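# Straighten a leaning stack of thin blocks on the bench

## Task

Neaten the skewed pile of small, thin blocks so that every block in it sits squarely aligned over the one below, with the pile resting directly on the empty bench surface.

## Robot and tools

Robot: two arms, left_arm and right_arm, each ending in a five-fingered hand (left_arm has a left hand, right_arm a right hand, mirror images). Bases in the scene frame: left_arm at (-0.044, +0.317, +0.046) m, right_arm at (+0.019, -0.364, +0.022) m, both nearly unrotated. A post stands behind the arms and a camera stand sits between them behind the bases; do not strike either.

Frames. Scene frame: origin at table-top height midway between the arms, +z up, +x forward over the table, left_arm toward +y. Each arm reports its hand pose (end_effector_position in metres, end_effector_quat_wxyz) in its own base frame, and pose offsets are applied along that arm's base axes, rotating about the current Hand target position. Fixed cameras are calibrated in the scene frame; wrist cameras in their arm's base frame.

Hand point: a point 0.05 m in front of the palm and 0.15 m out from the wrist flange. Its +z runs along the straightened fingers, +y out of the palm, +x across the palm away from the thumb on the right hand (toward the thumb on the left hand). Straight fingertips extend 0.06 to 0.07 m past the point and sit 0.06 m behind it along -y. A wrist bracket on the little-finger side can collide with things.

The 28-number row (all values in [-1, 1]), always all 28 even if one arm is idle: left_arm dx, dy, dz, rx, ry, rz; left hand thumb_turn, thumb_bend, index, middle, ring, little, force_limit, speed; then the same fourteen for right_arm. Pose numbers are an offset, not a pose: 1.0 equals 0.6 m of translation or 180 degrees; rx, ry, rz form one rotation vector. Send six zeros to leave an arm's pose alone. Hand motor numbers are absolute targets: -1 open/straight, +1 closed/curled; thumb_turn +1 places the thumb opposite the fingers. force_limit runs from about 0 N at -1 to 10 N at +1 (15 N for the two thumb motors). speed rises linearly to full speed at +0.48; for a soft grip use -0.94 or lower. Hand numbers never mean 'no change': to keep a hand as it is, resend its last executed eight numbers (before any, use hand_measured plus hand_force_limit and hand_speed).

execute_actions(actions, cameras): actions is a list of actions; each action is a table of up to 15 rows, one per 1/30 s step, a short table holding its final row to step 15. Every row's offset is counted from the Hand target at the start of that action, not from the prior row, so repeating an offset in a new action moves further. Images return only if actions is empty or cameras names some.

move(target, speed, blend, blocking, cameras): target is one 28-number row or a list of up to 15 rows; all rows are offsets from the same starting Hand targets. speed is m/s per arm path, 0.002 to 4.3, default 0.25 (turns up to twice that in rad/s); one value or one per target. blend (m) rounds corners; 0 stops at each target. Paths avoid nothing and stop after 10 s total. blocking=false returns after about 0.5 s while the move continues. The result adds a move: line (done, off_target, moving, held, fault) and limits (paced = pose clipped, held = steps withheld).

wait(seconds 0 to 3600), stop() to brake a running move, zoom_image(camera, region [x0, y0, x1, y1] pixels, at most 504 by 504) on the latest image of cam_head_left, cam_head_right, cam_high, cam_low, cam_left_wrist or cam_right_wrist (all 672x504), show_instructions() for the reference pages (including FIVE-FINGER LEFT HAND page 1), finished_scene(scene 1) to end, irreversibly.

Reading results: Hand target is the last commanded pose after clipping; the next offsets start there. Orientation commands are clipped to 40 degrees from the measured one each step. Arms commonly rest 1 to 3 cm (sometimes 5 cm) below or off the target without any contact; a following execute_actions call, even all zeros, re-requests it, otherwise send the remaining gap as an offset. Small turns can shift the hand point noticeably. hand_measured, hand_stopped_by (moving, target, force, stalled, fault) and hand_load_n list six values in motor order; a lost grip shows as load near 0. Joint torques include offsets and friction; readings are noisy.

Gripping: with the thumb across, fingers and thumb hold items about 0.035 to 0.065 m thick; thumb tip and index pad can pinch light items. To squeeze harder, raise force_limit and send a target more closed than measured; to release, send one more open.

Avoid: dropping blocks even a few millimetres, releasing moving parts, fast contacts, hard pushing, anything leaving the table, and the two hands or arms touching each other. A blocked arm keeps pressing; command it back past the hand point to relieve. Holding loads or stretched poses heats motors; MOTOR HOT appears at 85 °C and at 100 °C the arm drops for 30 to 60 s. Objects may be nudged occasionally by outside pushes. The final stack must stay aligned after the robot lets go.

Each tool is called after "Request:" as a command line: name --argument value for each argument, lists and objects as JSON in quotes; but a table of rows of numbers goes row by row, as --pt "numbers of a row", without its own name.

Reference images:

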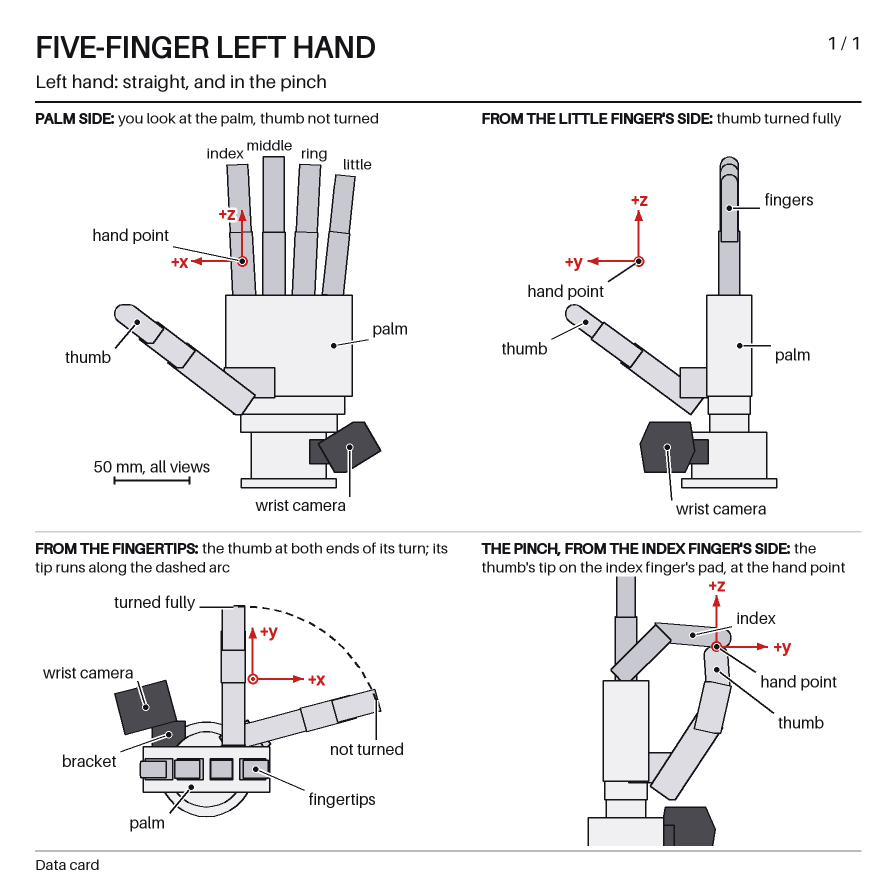

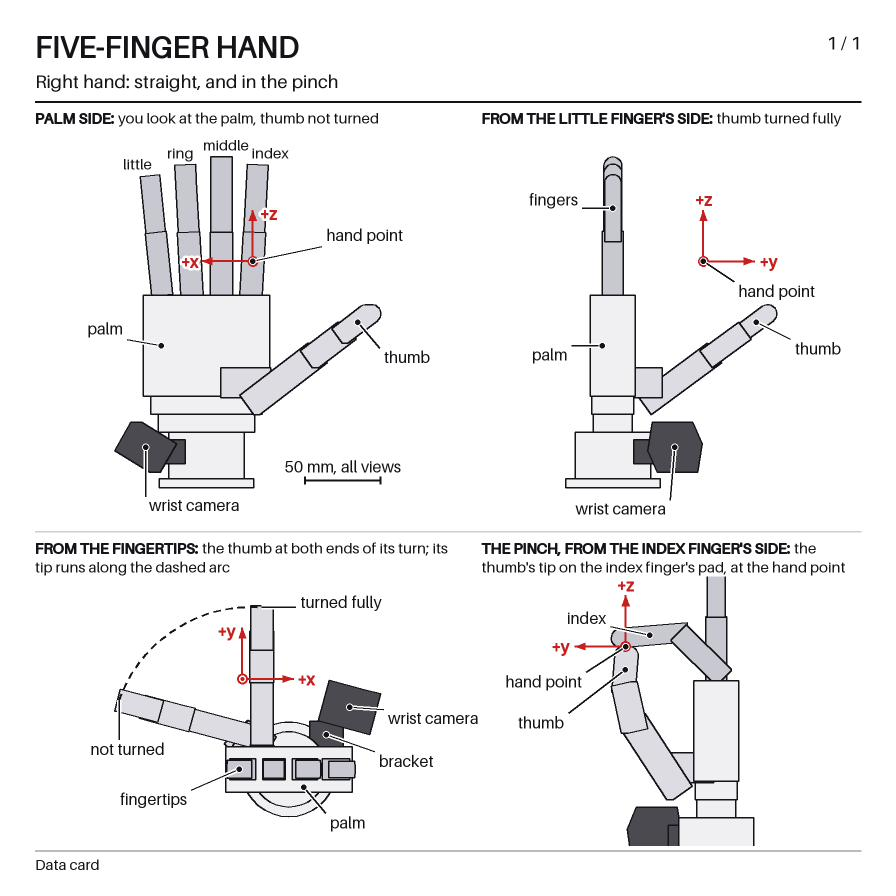

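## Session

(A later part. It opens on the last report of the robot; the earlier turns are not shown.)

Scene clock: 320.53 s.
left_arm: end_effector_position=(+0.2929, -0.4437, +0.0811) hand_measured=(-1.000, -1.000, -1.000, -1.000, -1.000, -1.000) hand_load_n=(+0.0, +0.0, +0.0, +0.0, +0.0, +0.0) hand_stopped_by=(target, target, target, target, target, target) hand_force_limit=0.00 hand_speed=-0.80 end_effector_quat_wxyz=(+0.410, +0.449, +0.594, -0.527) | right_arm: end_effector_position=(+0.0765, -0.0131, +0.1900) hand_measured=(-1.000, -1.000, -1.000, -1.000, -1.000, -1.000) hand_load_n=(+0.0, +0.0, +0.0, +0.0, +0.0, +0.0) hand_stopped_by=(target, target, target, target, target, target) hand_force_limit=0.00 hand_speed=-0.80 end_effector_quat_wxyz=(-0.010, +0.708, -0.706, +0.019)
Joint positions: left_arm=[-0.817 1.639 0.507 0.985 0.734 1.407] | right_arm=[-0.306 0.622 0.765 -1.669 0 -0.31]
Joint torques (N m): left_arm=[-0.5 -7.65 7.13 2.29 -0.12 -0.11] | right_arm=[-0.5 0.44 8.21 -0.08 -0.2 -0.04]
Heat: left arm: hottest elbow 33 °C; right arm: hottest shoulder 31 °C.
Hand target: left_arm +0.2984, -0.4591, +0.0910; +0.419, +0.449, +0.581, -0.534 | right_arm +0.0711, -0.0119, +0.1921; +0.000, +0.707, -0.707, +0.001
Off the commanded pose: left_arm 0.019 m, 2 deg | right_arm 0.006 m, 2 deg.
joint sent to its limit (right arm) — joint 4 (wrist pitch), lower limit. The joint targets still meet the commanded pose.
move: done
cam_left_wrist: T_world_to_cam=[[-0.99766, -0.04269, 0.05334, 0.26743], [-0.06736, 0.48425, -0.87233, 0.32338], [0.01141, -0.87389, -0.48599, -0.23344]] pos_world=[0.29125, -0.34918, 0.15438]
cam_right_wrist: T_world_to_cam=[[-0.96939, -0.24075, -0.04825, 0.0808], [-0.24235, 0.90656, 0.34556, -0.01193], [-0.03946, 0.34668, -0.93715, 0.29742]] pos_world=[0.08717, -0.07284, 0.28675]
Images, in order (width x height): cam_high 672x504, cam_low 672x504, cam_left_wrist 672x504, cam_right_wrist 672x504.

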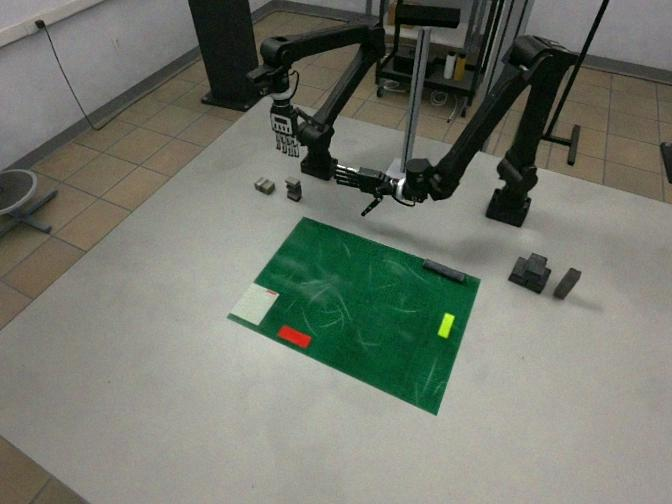

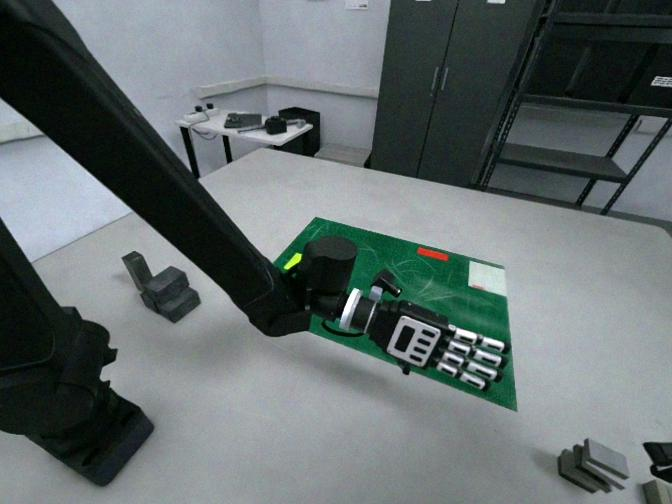

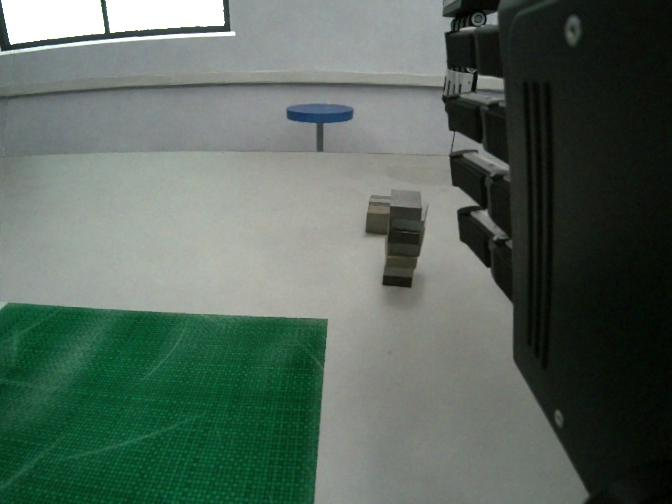

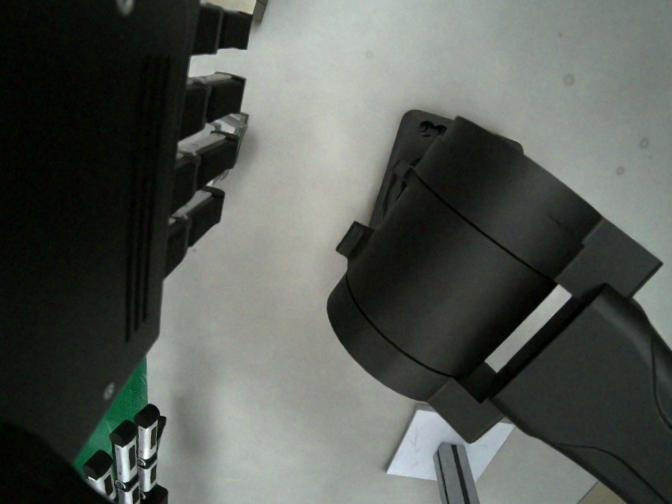

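Request:
move --target '[-0.1,0,0,0,0,0,-1,-1,-1,-1,-1,-1,0,-0.8,0,0,-0.05,0,0,0,-1,-1,-1,-1,-1,-1,0,-0.8]' --speed 0.08 --cameras '["cam_left_wrist","cam_right_wrist"]'

Request:
zoom_image --camera "cam_left_wrist" --region '[220, 80, 480, 320]'

Scene clock: 336.33 s.
left_arm: end_effector_position=(+0.2451, -0.4577, +0.0818) hand_measured=(-1.000, -1.000, -1.000, -1.000, -1.000, -1.000) hand_load_n=(+0.0, +0.0, +0.0, +0.0, +0.0, +0.0) hand_stopped_by=(target, target, target, target, target, target) hand_force_limit=0.00 hand_speed=-0.80 end_effector_quat_wxyz=(+0.415, +0.450, +0.590, -0.526) | right_arm: end_effector_position=(+0.0689, -0.0107, +0.1639) hand_measured=(-1.000, -1.000, -1.000, -1.000, -1.000, -1.000) hand_load_n=(+0.0, +0.0, +0.0, +0.0, +0.0, +0.0) hand_stopped_by=(target, target, target, target, target, target) hand_force_limit=0.00 hand_speed=-0.80 end_effector_quat_wxyz=(-0.001, +0.709, -0.706, +0.001)
Joint positions: left_arm=[-0.952 1.612 0.451 1.037 0.6 1.39] | right_arm=[-0.306 0.622 0.69 -1.635 0 -0.31]
Joint torques (N m): left_arm=[-0.5 -9.82 3.84 2.36 -0.15 -0.1] | right_arm=[-0.26 1.67 8.2 0.69 0.02 -0.02]
Heat: left arm: hottest elbow 33 °C; right arm: hottest shoulder 31 °C.
Hand target: left_arm +0.2383, -0.4591, +0.0910; +0.419, +0.449, +0.581, -0.534 | right_arm +0.0711, -0.0119, +0.1621; +0.000, +0.707, -0.707, +0.000
Off the commanded pose: left_arm 0.011 m, 1 deg | right_arm 0.003 m, 0 deg.
move: off_target (left_arm)
cam_left_wrist: T_world_to_cam=[[-0.99819, -0.04187, 0.04321, 0.22034], [-0.05802, 0.47963, -0.87555, 0.32349], [0.01593, -0.87647, -0.48119, -0.24741]] pos_world=[0.24265, -0.36278, 0.15466]
cam_right_wrist: T_world_to_cam=[[-0.97051, -0.24069, -0.01343, 0.06708], [-0.22879, 0.90208, 0.36594, -0.01127], [-0.07597, 0.35822, -0.93054, 0.27337]] pos_world=[0.08329, -0.07161, 0.25941]

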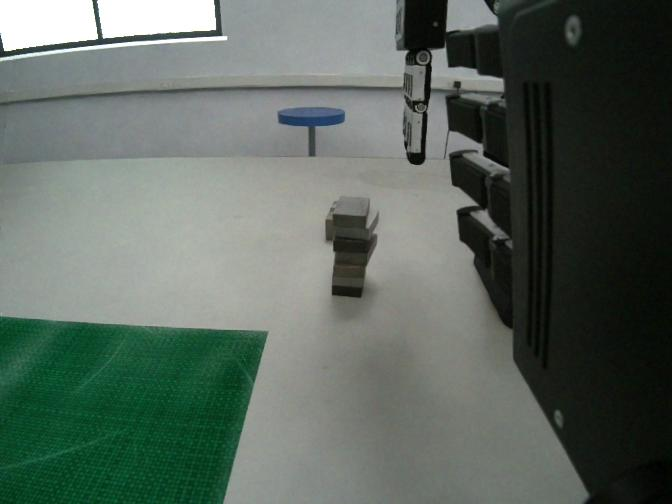

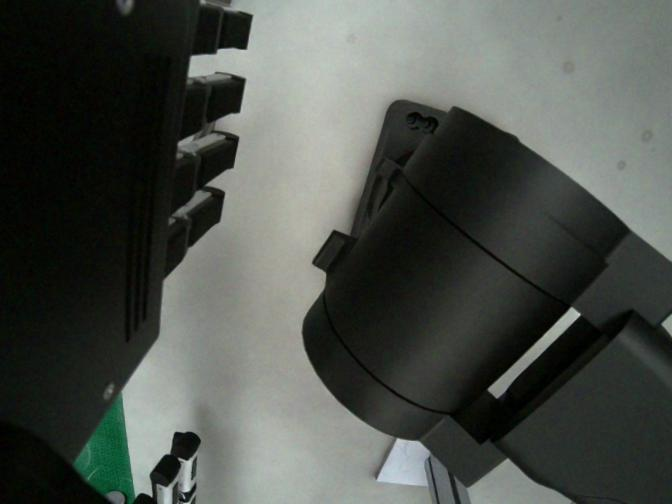

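Scaled by 1.938 from the camera's image (finer frame: 960x720).

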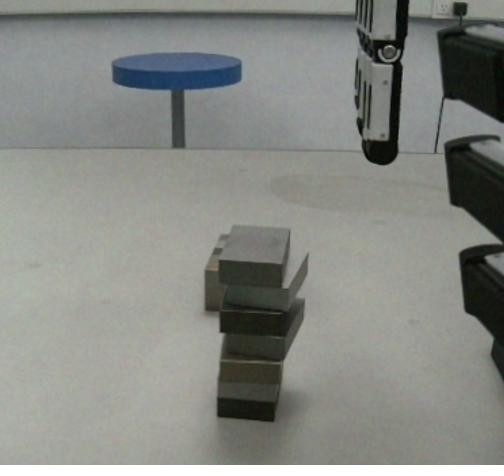

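Request:
move --target '[0,0,0,0,0,0,-1,-1,-1,-1,-1,-1,0,-0.8,0.132,-0.347,0.147,0,0,0,-1,-1,-1,-1,-1,-1,0,-0.8]' --speed 0.12

Request:
move --target '[0.0,-0.1,0.315,0.472,-0.0565,-0.0654,-1,-1,-1,-1,-1,-1,0,-0.8,0,0,0,0,0,0,-1,-1,-1,-1,-1,-1,0,-0.8]' --speed 0.15 --cameras '["all"]'

Scene clock: 381.77 s.
left_arm: end_effector_position=(+0.2451, -0.4577, +0.0818) hand_measured=(-1.000, -1.000, -1.000, -1.000, -1.000, -1.000) hand_load_n=(+0.0, +0.5, +0.0, -0.5, +0.0, +0.0) hand_stopped_by=(target, target, target, target, target, target) hand_force_limit=0.00 hand_speed=-0.80 end_effector_quat_wxyz=(+0.415, +0.450, +0.590, -0.526) | right_arm: end_effector_position=(+0.1423, -0.2076, +0.2341) hand_measured=(-1.000, -1.000, -1.000, -1.000, -1.000, -1.000) hand_load_n=(+0.0, +0.0, +0.0, +0.0, +0.0, +0.0) hand_stopped_by=(target, target, target, target, target, target) hand_force_limit=0.00 hand_speed=-0.80 end_effector_quat_wxyz=(+0.000, +0.707, -0.707, -0.019)
Joint positions: left_arm=[-0.952 1.612 0.451 1.037 0.599 1.389] | right_arm=[-0.863 1.181 1.163 -1.59 0.004 -0.863]
Joint torques (N m): left_arm=[-0.5 -9.82 3.79 2.36 -0.15 -0.11] | right_arm=[-0.15 -5.19 12.68 -0.08 -0.16 -0.07]
Heat: left arm: hottest elbow 32 °C; right arm: hottest elbow 33 °C.
Hand target: left_arm +0.2384, -0.4591, +0.0911; +0.419, +0.449, +0.581, -0.534 | right_arm +0.1503, -0.2201, +0.2502; +0.000, +0.707, -0.707, +0.000
Off the commanded pose: left_arm 0.012 m, 1 deg | right_arm 0.022 m, 2 deg.
move: off_target (right_arm)

Scene clock: 387.37 s.
left_arm: end_effector_position=(+0.2398, -0.5046, +0.2698) hand_measured=(-1.000, -1.000, -1.000, -1.000, -1.000, -1.000) hand_load_n=(+0.0, +0.0, +0.0, +0.0, +0.0, +0.0) hand_stopped_by=(target, target, target, target, target, target) hand_force_limit=0.00 hand_speed=-0.80 end_effector_quat_wxyz=(+0.012, +0.700, +0.714, -0.004) | right_arm: end_effector_position=(+0.1422, -0.2077, +0.2341) hand_measured=(-1.000, -1.000, -1.000, -1.000, -1.000, -1.000) hand_load_n=(+0.0, -0.5, +0.0, +0.0, +0.0, +0.0) hand_stopped_by=(target, target, target, target, target, target) hand_force_limit=0.00 hand_speed=-0.80 end_effector_quat_wxyz=(+0.000, +0.707, -0.707, -0.019)
Joint positions: left_arm=[-1.247 1.822 1.973 -1.697 -0.004 1.875] | right_arm=[-0.863 1.181 1.163 -1.59 0.004 -0.864]
Joint torques (N m): left_arm=[-0.44 -13.98 11.47 -0.27 -0.23 0.07] | right_arm=[0.26 -5.13 12.93 -0.42 -0.16 -0.08]
Heat: left arm: hottest elbow 33 °C; right arm: hottest elbow 33 °C.
Hand target: left_arm +0.2385, -0.5191, +0.2798; +0.000, +0.707, +0.707, +0.000 | right_arm +0.1502, -0.2201, +0.2502; +0.000, +0.707, -0.707, +0.000
Off the commanded pose: left_arm 0.018 m, 2 deg | right_arm 0.022 m, 2 deg.
joint sent to its limit (left arm) — joint 4 (wrist pitch), lower limit. The joint targets are off in orientation, not in position.
move: off_target (left_arm)
cam_left_wrist: T_world_to_cam=[[-0.98205, 0.1849, -0.0372, 0.33729], [0.1584, 0.91564, 0.36949, 0.34245], [0.10237, 0.35696, -0.92849, 0.52436]] pos_world=[0.22331, -0.5631, 0.37288]
cam_right_wrist: T_world_to_cam=[[-0.97146, -0.23701, 0.00943, 0.08732], [-0.21394, 0.8927, 0.39663, 0.14625], [-0.10243, 0.38329, -0.91793, 0.4208]] pos_world=[0.15922, -0.27115, 0.32743]

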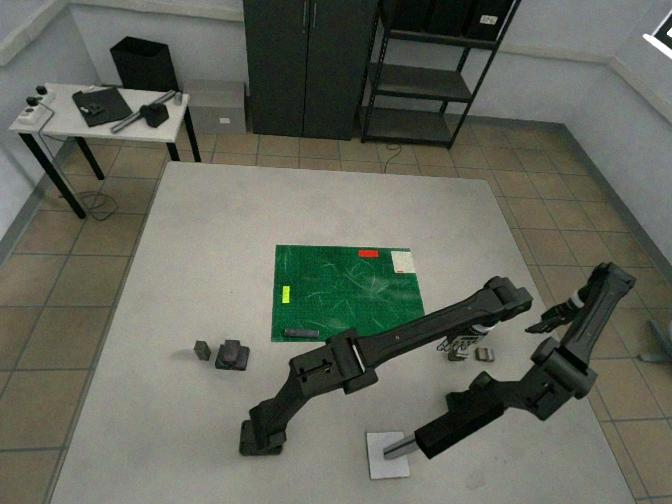

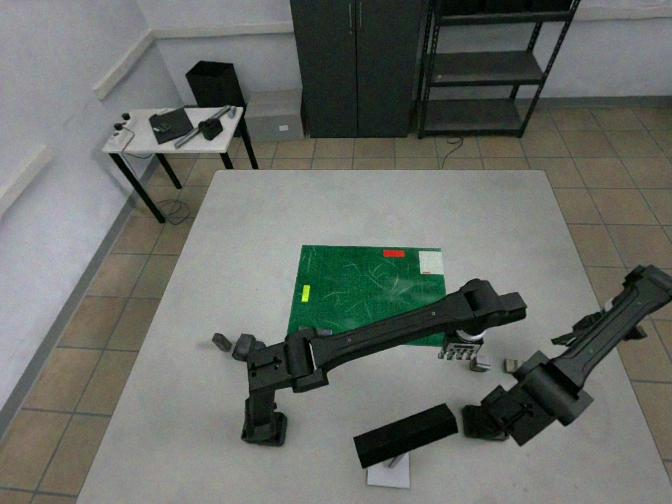

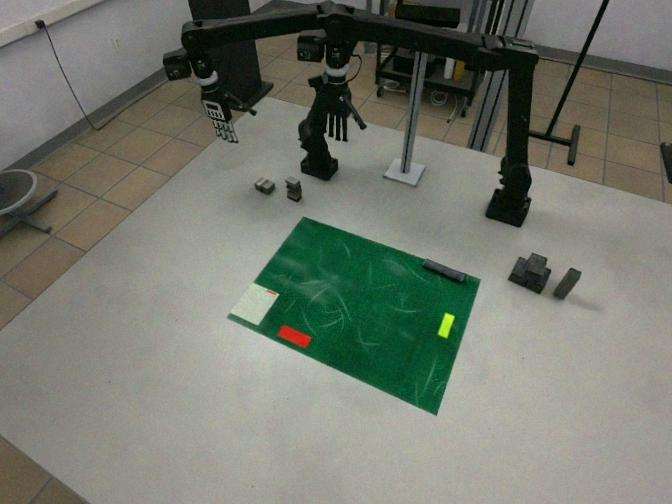

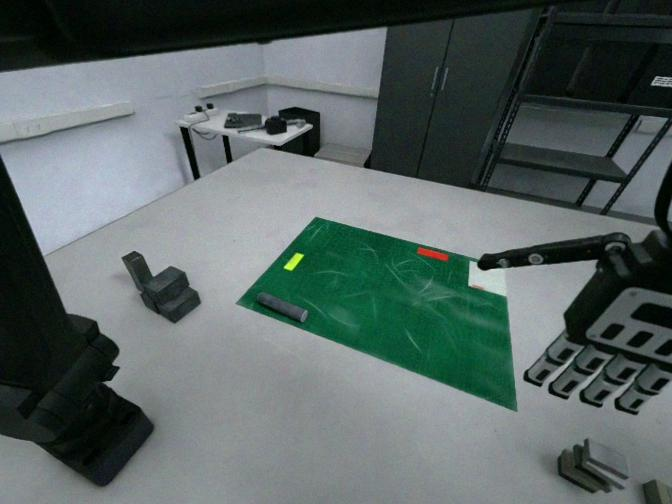

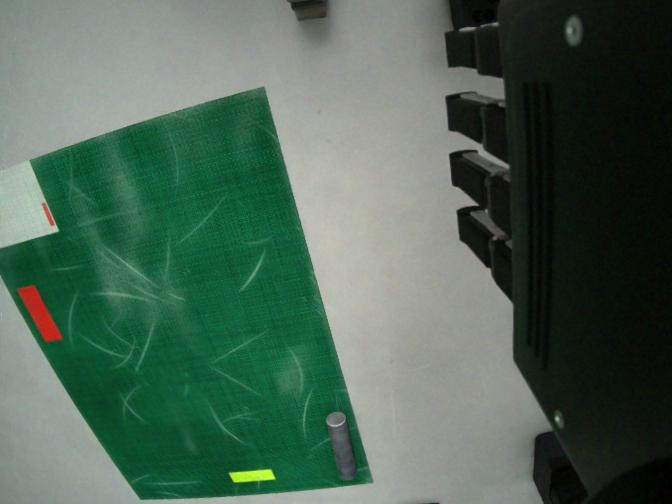

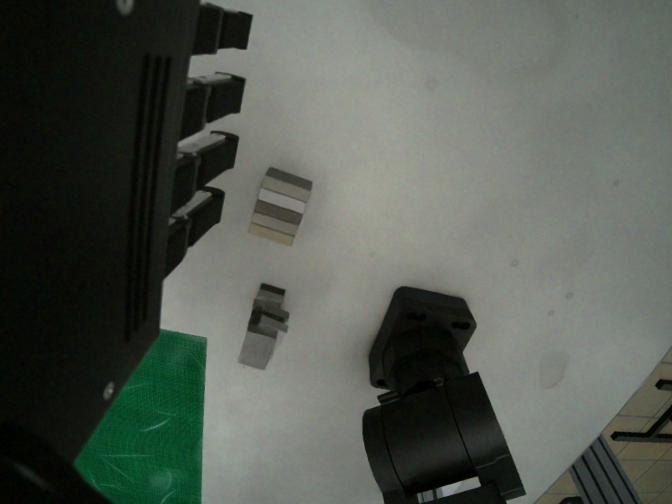

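Request:
zoom_image --camera "cam_right_wrist" --region '[220, 270, 310, 380]'

Scaled by 4.582 from the camera's image (finer frame: 960x720).

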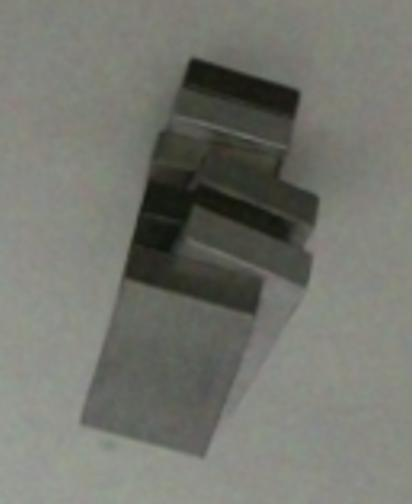

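Request:
move --target '[0,0,0,0,0,0,-1,-1,-1,-1,-1,-1,0,-0.8,0.0,-0.13,0.04,0,0,0,-1,-1,-1,-1,-1,-1,0,-0.8]' --speed 0.12

Request:
move --target '[0.003,-0.268,-0.14,0,0,0,-1,-1,-1,-1,-1,-1,0,-0.8,0,0,0,0,0,0,-1,-1,-1,-1,-1,-1,0,-0.8]' --speed 0.12 --cameras '["cam_left_wrist","cam_right_wrist","cam_low","cam_high"]'

Scene clock: 400.70 s.
left_arm: end_effector_position=(+0.2398, -0.5046, +0.2698) hand_measured=(-1.000, -1.000, -1.000, -1.000, -1.000, -1.000) hand_load_n=(+0.0, +0.0, +0.0, +0.0, +0.0, +0.0) hand_stopped_by=(target, target, target, target, target, target) hand_force_limit=0.00 hand_speed=-0.80 end_effector_quat_wxyz=(+0.012, +0.700, +0.714, -0.004) | right_arm: end_effector_position=(+0.1444, -0.2854, +0.2593) hand_measured=(-1.000, -1.000, -1.000, -1.000, -1.000, -1.000) hand_load_n=(+0.0, +0.0, +0.0, +0.0, +0.0, +0.0) hand_stopped_by=(target, target, target, target, target, target) hand_force_limit=0.00 hand_speed=-0.80 end_effector_quat_wxyz=(-0.002, +0.706, -0.708, -0.018)
Joint positions: left_arm=[-1.247 1.822 1.973 -1.697 -0.004 1.875] | right_arm=[-0.994 1.348 1.375 -1.633 0.004 -0.992]
Joint torques (N m): left_arm=[-0.44 -14.04 11.48 -0.23 -0.23 0.07] | right_arm=[0.26 -6.71 12.72 -0.08 -0.17 -0.09]
Heat: left arm: hottest elbow 36 °C; right arm: hottest elbow 35 °C.
Hand target: left_arm +0.2385, -0.5191, +0.2798; +0.000, +0.707, +0.707, +0.000 | right_arm +0.1503, -0.2982, +0.2744; +0.000, +0.707, -0.707, +0.001
Off the commanded pose: left_arm 0.018 m, 2 deg | right_arm 0.020 m, 2 deg.
joint sent to its limit (left arm) — joint 4 (wrist pitch), lower limit. The joint targets are off in orientation, not in position.
move: off_target (right_arm)

Scene clock: 402.13 s.
left_arm: end_effector_position=(+0.2436, -0.6108, +0.2164) hand_measured=(-1.000, -1.000, -1.000, -1.000, -1.000, -1.000) hand_load_n=(+0.0, +0.0, +0.0, +0.0, +0.0, +0.0) hand_stopped_by=(target, target, target, target, target, target) hand_force_limit=0.00 hand_speed=-0.80 end_effector_quat_wxyz=(+0.022, +0.711, +0.703, -0.009) | right_arm: end_effector_position=(+0.1442, -0.2854, +0.2594) hand_measured=(-1.000, -1.000, -1.000, -1.000, -1.000, -1.000) hand_load_n=(+0.0, +0.0, -0.5, +0.0, +0.0, +0.0) hand_stopped_by=(target, target, target, target, target, target) hand_force_limit=0.00 hand_speed=-0.80 end_effector_quat_wxyz=(-0.002, +0.706, -0.708, -0.018)
Joint positions: left_arm=[-1.294 2.121 2.297 -1.699 -0.006 1.858] | right_arm=[-0.994 1.348 1.375 -1.633 0.004 -0.993]
Joint torques (N m): left_arm=[0.62 -20.48 7.01 0.23 -0.15 -0.02] | right_arm=[-0.32 -6.77 12.49 -0.29 -0.12 -0.08]
Heat: left arm: hottest elbow 36 °C; right arm: hottest elbow 35 °C.
Hand target: left_arm +0.2436, -0.6069, +0.2216; +0.024, +0.710, +0.704, -0.010 (not the last commanded pose) | right_arm +0.1502, -0.2982, +0.2744; +0.000, +0.707, -0.707, +0.000
Off the commanded pose: left_arm 0.072 m, 3 deg | right_arm 0.021 m, 2 deg.
move: held (left_arm; a check stopped the path); limits=held
pose unreachable (left arm): on one or more control steps of this call, first in action 0 (counted from 0), this arm could not follow its commanded pose, so it was not sent that pose on those steps. It may still have moved: this result reports where it is.
cause: moving toward the commanded pose would bring a part of the arm too close to another arm (a part of this arm just beyond joint 4 (wrist pitch) and a part of the right arm just beyond its joint 3 (elbow), 22 mm apart when this arm was first held).
cam_left_wrist: T_world_to_cam=[[-0.97577, 0.21302, -0.05005, 0.37707], [0.18244, 0.91825, 0.35147, 0.45847], [0.12083, 0.33382, -0.93486, 0.4951]] pos_world=[0.22447, -0.66659, 0.32058]
cam_right_wrist: T_world_to_cam=[[-0.97196, -0.23511, 0.00462, 0.07243], [-0.21399, 0.89243, 0.39722, 0.20577], [-0.09751, 0.38509, -0.91771, 0.47377]] pos_world=[0.16063, -0.34904, 0.35272]
Images, in order (width x height): cam_high 672x504, cam_low 672x504, cam_left_wrist 672x504, cam_right_wrist 672x504.

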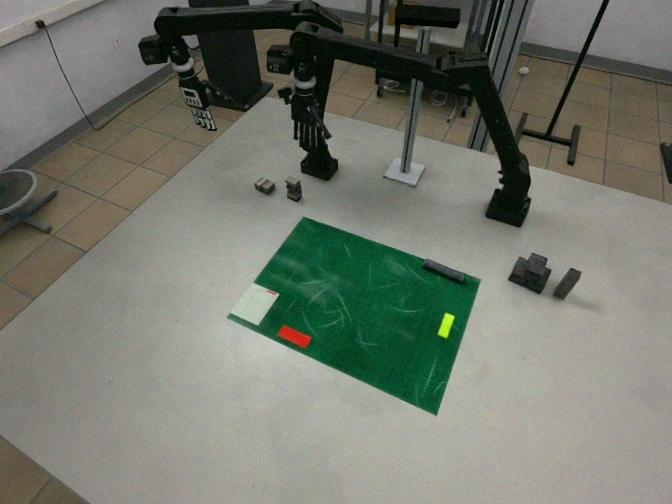

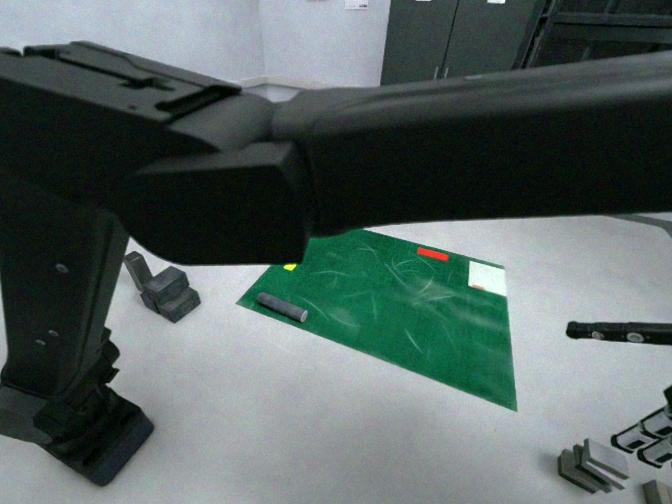

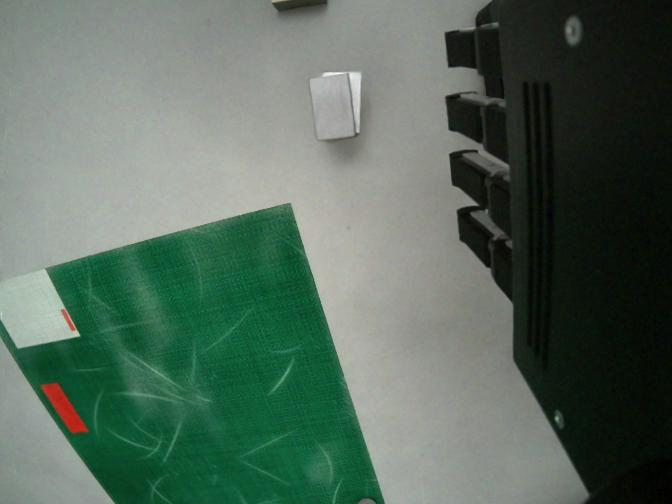

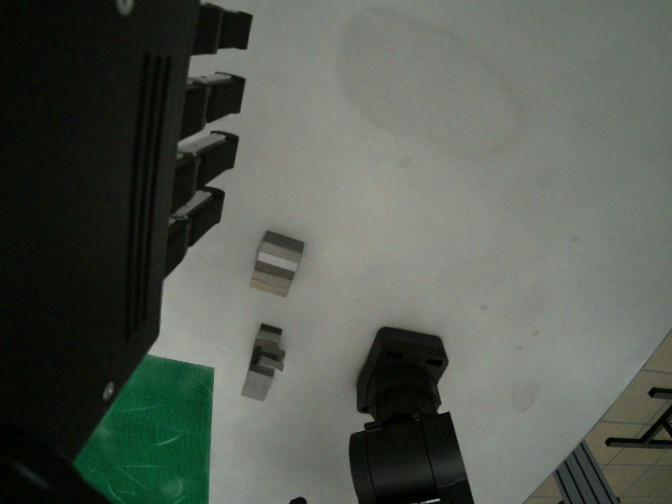

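Request:
move --target '[0,0,0,0,0,0,-1,-1,-1,-1,-1,-1,0,-0.8,-0.15,-0.42,-0.03,0,0,-0.15,-1,-1,-1,-1,-1,-1,0,-0.8]' --speed 0.2

Request:
move --target '[0.0,-0.122,-0.053,-0.0105,0.0005,0,-1,-1,-1,-1,-1,-1,0,-0.8,0,0,0,0,0,0,-1,-1,-1,-1,-1,-1,0,-0.8]' --speed 0.1 --cameras '["cam_left_wrist","cam_right_wrist","cam_low","cam_high"]'

Scene clock: 408.67 s.
left_arm: end_effector_position=(+0.2436, -0.6108, +0.2164) hand_measured=(-1.000, -1.000, -1.000, -1.000, -1.000, -1.000) hand_load_n=(+0.0, +0.0, +0.0, +0.0, +0.0, +0.0) hand_stopped_by=(target, target, target, target, target, target) hand_force_limit=0.00 hand_speed=-0.80 end_effector_quat_wxyz=(+0.022, +0.711, +0.703, -0.009) | right_arm: end_effector_position=(+0.0581, -0.5389, +0.2417) hand_measured=(-1.000, -1.000, -1.000, -1.000, -1.000, -1.000) hand_load_n=(+0.0, +0.0, +0.0, +0.0, +0.0, +0.0) hand_stopped_by=(target, target, target, target, target, target) hand_force_limit=0.00 hand_speed=-0.80 end_effector_quat_wxyz=(-0.007, -0.528, +0.849, -0.012)
Joint positions: left_arm=[-1.294 2.121 2.297 -1.699 -0.006 1.858] | right_arm=[-1.405 1.919 2.045 -1.669 0.003 -0.947]
Joint torques (N m): left_arm=[0.44 -20.72 6.82 0.23 -0.14 -0.02] | right_arm=[0.5 -14.74 12.68 -0.18 0.02 0.07]
Heat: left arm: hottest elbow 36 °C; right arm: hottest elbow 36 °C.
Hand target: left_arm +0.2436, -0.6069, +0.2216; +0.024, +0.710, +0.704, -0.010 | right_arm +0.0603, -0.5501, +0.2563; +0.000, -0.523, +0.852, +0.000
Off the commanded pose: left_arm 0.006 m, 0 deg | right_arm 0.019 m, 2 deg.
joint sent to its limit (right arm) — joint 4 (wrist pitch), lower limit. The joint targets are off in orientation, not in position.
move: off_target (right_arm)

Scene clock: 410.20 s.
left_arm: end_effector_position=(+0.2489, -0.6691, +0.1849) hand_measured=(-1.000, -1.000, -1.000, -1.000, -1.000, -1.000) hand_load_n=(+0.0, +0.0, +0.0, +0.0, +0.0, +0.0) hand_stopped_by=(target, target, target, target, target, target) hand_force_limit=0.00 hand_speed=-0.80 end_effector_quat_wxyz=(+0.044, +0.712, +0.701, -0.023) | right_arm: end_effector_position=(+0.0581, -0.5388, +0.2417) hand_measured=(-1.000, -1.000, -1.000, -1.000, -1.000, -1.000) hand_load_n=(+0.0, +0.0, +0.0, +0.0, +0.0, +0.0) hand_stopped_by=(target, target, target, target, target, target) hand_force_limit=0.00 hand_speed=-0.80 end_effector_quat_wxyz=(-0.007, -0.528, +0.849, -0.012)
Joint positions: left_arm=[-1.308 2.302 2.529 -1.699 -0.003 1.849] | right_arm=[-1.405 1.919 2.045 -1.669 0.003 -0.946]
Joint torques (N m): left_arm=[-0.38 -19.6 11.47 -0.06 -0.09 -0.13] | right_arm=[0.73 -14.74 12.71 0.03 0.06 0.1]
Heat: left arm: hottest elbow 36 °C; right arm: hottest elbow 36 °C.
Hand target: left_arm +0.2437, -0.6801, +0.1899; +0.035, +0.709, +0.704, -0.022 | right_arm +0.0603, -0.5501, +0.2563; +0.000, -0.523, +0.852, +0.000
Off the commanded pose: left_arm 0.013 m, 1 deg | right_arm 0.019 m, 2 deg.
joint sent to its limit (left arm) — joint 4 (wrist pitch), lower limit. The joint targets still meet the commanded pose.
joint sent to its limit (right arm) — joint 4 (wrist pitch), lower limit. The joint targets are off in orientation, not in position.
move: off_target (left_arm)
cam_left_wrist: T_world_to_cam=[[-0.97405, 0.21512, -0.07029, 0.39786], [0.18413, 0.93388, 0.30654, 0.54043], [0.13159, 0.28564, -0.94926, 0.45221]] pos_world=[0.22852, -0.71945, 0.29157]
cam_right_wrist: T_world_to_cam=[[-0.9759, 0.21747, -0.01828, 0.17893], [0.19823, 0.91836, 0.3425, 0.4238], [0.09127, 0.33062, -0.93934, 0.51163]] pos_world=[0.0439, -0.59727, 0.33872]
Images, in order (width x height): cam_high 672x504, cam_low 672x504, cam_left_wrist 672x504, cam_right_wrist 672x504.

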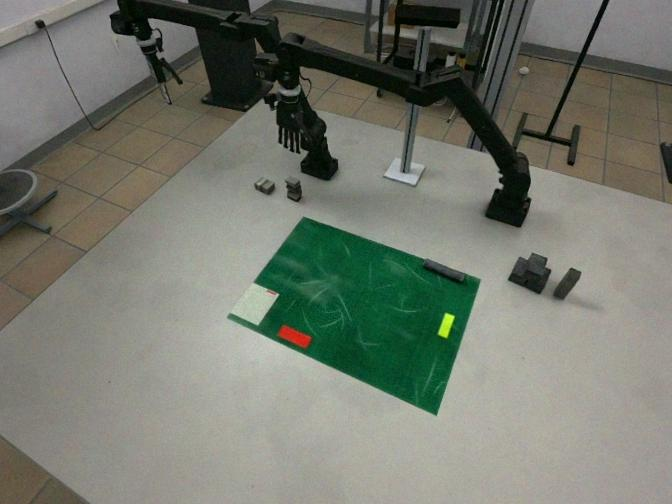

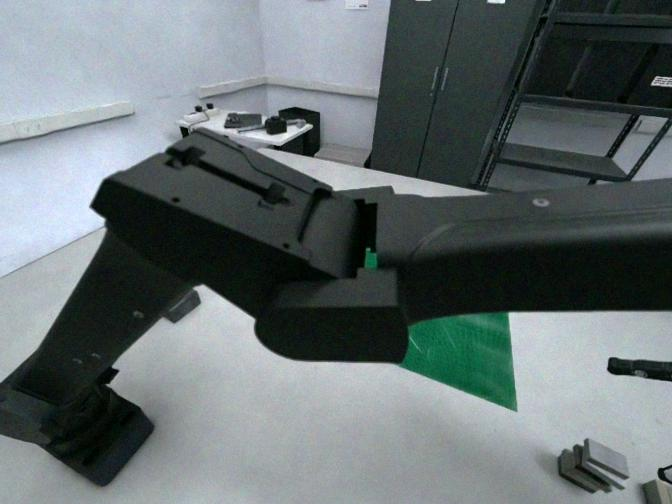

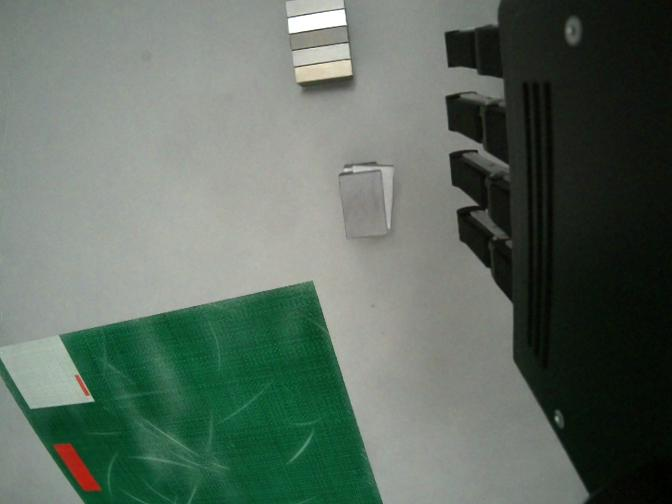

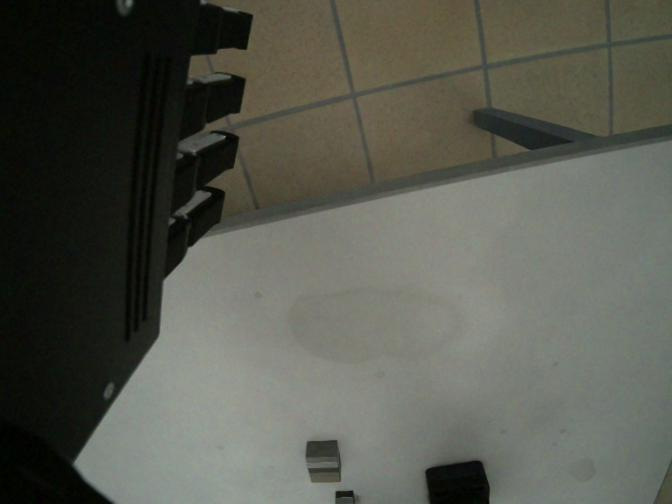

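Request:
move --target '[0.0,0.047,-0.142,0.0257,0.0059,0.0022,-1,-1,-1,-1,-1,-1,0,-0.8,0,0,0,0,0,0,-1,-1,-1,-1,-1,-1,0,-0.8]' --speed 0.07 --cameras '["cam_left_wrist","cam_low","cam_high"]'

Request:
zoom_image --camera "cam_high" --region '[240, 80, 360, 220]'

Request:
zoom_image --camera "cam_low" --region '[520, 320, 672, 504]'

Scene clock: 435.23 s.
left_arm: end_effector_position=(+0.2442, -0.6520, +0.1078) hand_measured=(-1.000, -1.000, -1.000, -1.000, -1.000, -1.000) hand_load_n=(+0.0, +0.0, +0.0, +0.0, +0.0, +0.0) hand_stopped_by=(target, target, target, target, target, target) hand_force_limit=0.00 hand_speed=-0.80 end_effector_quat_wxyz=(-0.001, +0.712, +0.703, +0.002) | right_arm: end_effector_position=(+0.0581, -0.5388, +0.2417) hand_measured=(-1.000, -1.000, -1.000, -1.000, -1.000, -1.000) hand_load_n=(+0.0, +0.0, -0.5, +0.0, +0.0, +0.0) hand_stopped_by=(target, target, target, target, target, target) hand_force_limit=0.00 hand_speed=-0.80 end_effector_quat_wxyz=(-0.007, -0.528, +0.849, -0.012)
Joint positions: left_arm=[-1.308 2.302 2.325 -1.597 -0.002 1.847] | right_arm=[-1.405 1.919 2.045 -1.669 0.003 -0.946]
Joint torques (N m): left_arm=[0.38 -21.48 6.95 0.62 -0.07 -0.13] | right_arm=[0.73 -14.92 12.74 -0.17 0.06 0.07]
Heat: left arm: hottest elbow 40 °C; right arm: hottest elbow 36 °C.
Hand target: left_arm +0.2437, -0.6519, +0.1047; +0.000, +0.708, +0.707, +0.000 | right_arm +0.0603, -0.5501, +0.2563; +0.000, -0.523, +0.852, +0.000
Off the commanded pose: left_arm 0.003 m, 1 deg | right_arm 0.019 m, 2 deg.
joint sent to its limit (right arm) — joint 4 (wrist pitch), lower limit. The joint targets are off in orientation, not in position.
move: done
cam_left_wrist: T_world_to_cam=[[-0.97589, 0.21707, -0.02271, 0.38073], [0.1911, 0.90008, 0.3916, 0.516], [0.10544, 0.37781, -0.91986, 0.43811]] pos_world=[0.22675, -0.71261, 0.20958]
Images, in order (width x height): cam_high 672x504, cam_low 672x504, cam_left_wrist 672x504.

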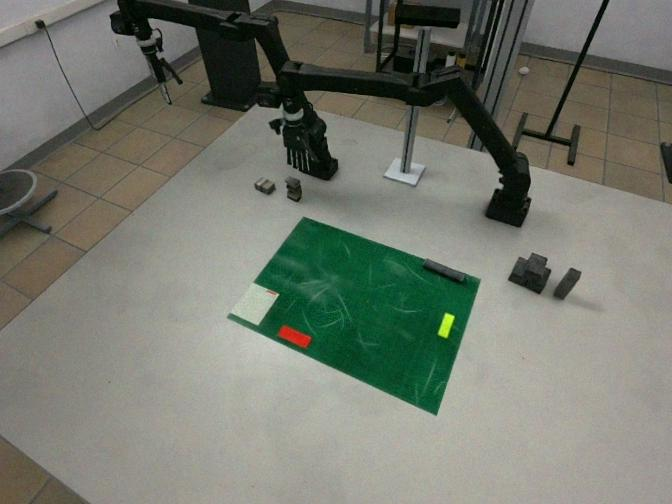

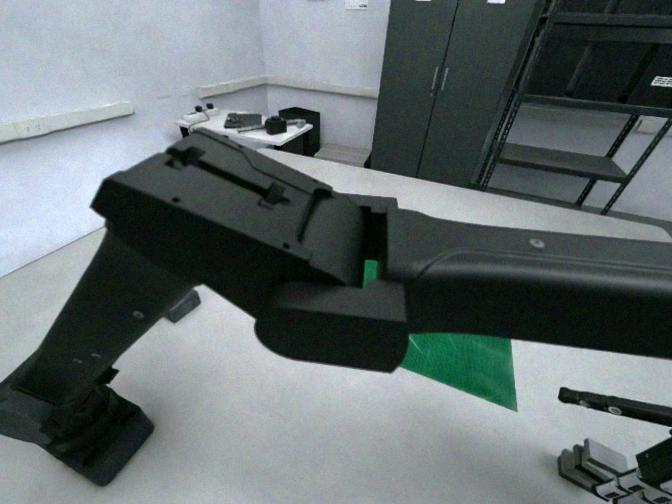

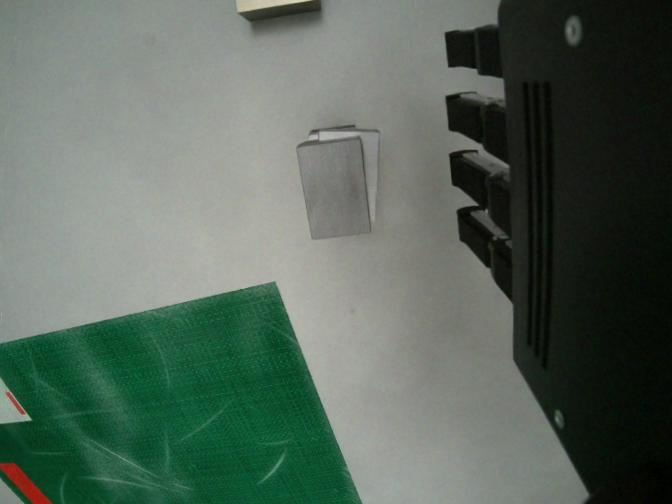

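Scaled by 3.600 from the camera's image (finer frame: 960x720).

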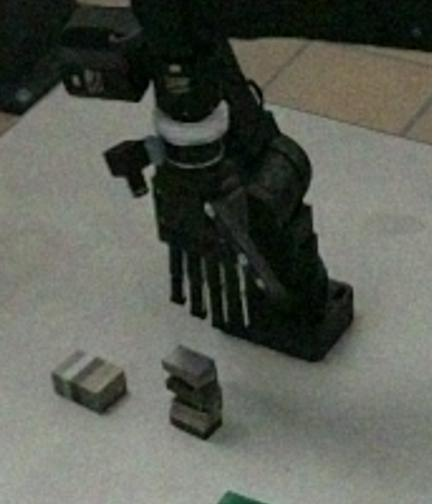

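Scaled by 2.739 from the camera's image (finer frame: 960x720).

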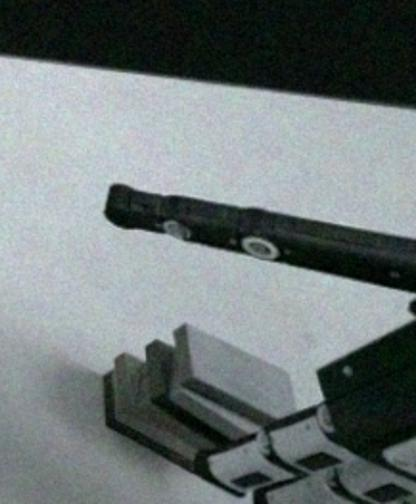

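Request:
move --target '[0.0,0,-0.083,0,0,0,-1,-1,-1,-1,-1,-1,0,-0.8,0,0,0,0,0,0,-1,-1,-1,-1,-1,-1,0,-0.8]' --speed 0.06 --cameras '["cam_left_wrist","cam_low","cam_high"]'

Request:
zoom_image --camera "cam_high" --region '[240, 100, 350, 220]'

Request:
zoom_image --camera "cam_low" --region '[540, 400, 672, 504]'

Scene clock: 451.33 s.
left_arm: end_effector_position=(+0.2444, -0.6528, +0.0641) hand_measured=(-1.000, -1.000, -1.000, -1.000, -1.000, -1.000) hand_load_n=(+0.0, -0.5, +0.0, +0.0, +0.0, +0.0) hand_stopped_by=(target, target, target, target, target, target) hand_force_limit=0.00 hand_speed=-0.80 end_effector_quat_wxyz=(+0.003, +0.712, +0.703, +0.000) | right_arm: end_effector_position=(+0.0581, -0.5388, +0.2417) hand_measured=(-1.000, -1.000, -1.000, -1.000, -1.000, -1.000) hand_load_n=(+0.0, +0.0, +0.0, +0.0, +0.0, +0.0) hand_stopped_by=(target, target, target, target, target, target) hand_force_limit=0.00 hand_speed=-0.80 end_effector_quat_wxyz=(-0.007, -0.528, +0.849, -0.012)
Joint positions: left_arm=[-1.308 2.302 2.211 -1.474 -0.002 1.847] | right_arm=[-1.405 1.919 2.045 -1.669 0.003 -0.946]
Joint torques (N m): left_arm=[0.38 -20.78 6.94 0.58 -0.07 -0.13] | right_arm=[0.97 -14.62 12.72 -0.18 0.03 0.07]
Heat: left arm: hottest shoulder 38 °C; right arm: hottest elbow 37 °C.
Hand target: left_arm +0.2437, -0.6518, +0.0549; +0.000, +0.708, +0.707, +0.000 | right_arm +0.0603, -0.5501, +0.2563; +0.000, -0.523, +0.852, +0.000
Off the commanded pose: left_arm 0.009 m, 1 deg | right_arm 0.019 m, 2 deg.
joint sent to its limit (right arm) — joint 4 (wrist pitch), lower limit. The joint targets are off in orientation, not in position.
move: done
cam_left_wrist: T_world_to_cam=[[-0.97583, 0.21688, -0.02678, 0.38025], [0.19023, 0.90336, 0.38438, 0.53666], [0.10755, 0.37, -0.92279, 0.39271]] pos_world=[0.22674, -0.71257, 0.16628]
Images, in order (width x height): cam_high 672x504, cam_low 672x504, cam_left_wrist 672x504.

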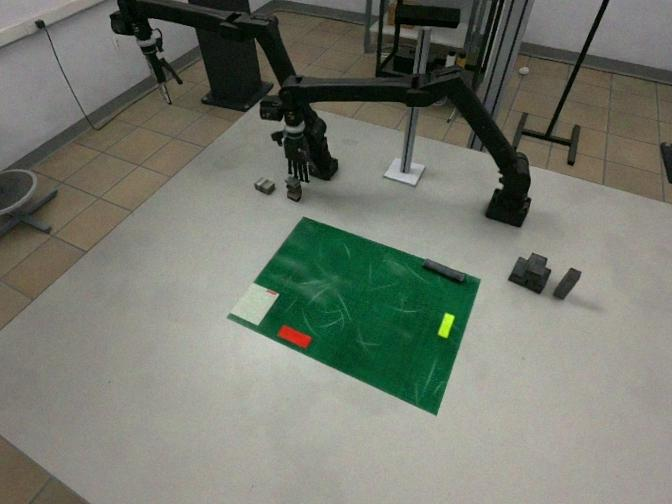

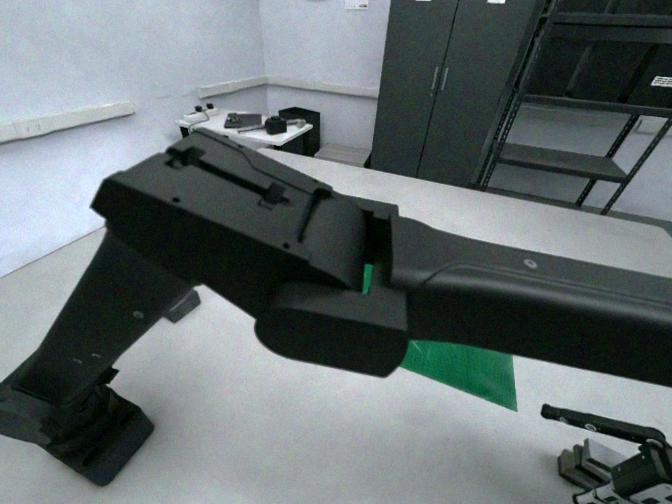

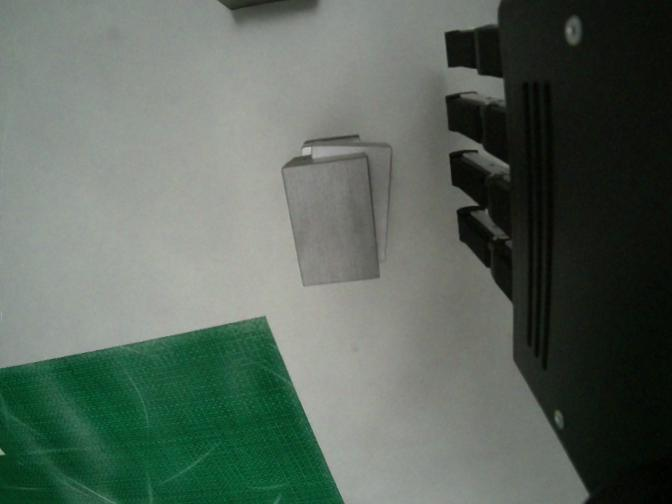

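Scaled by 4.200 from the camera's image (finer frame: 960x720).

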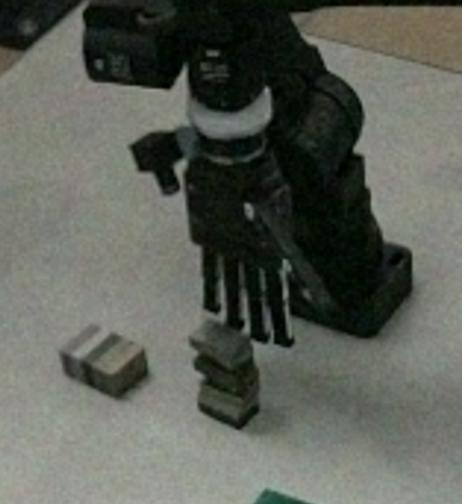

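Scaled by 3.818 from the camera's image (finer frame: 960x720).

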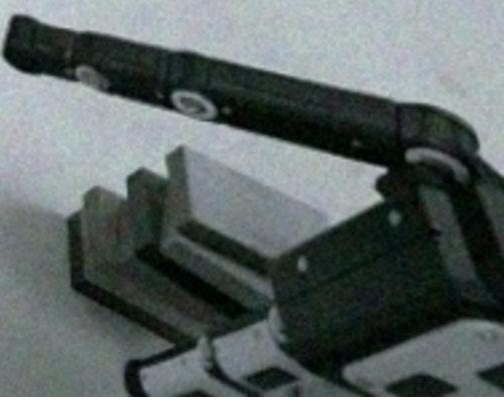

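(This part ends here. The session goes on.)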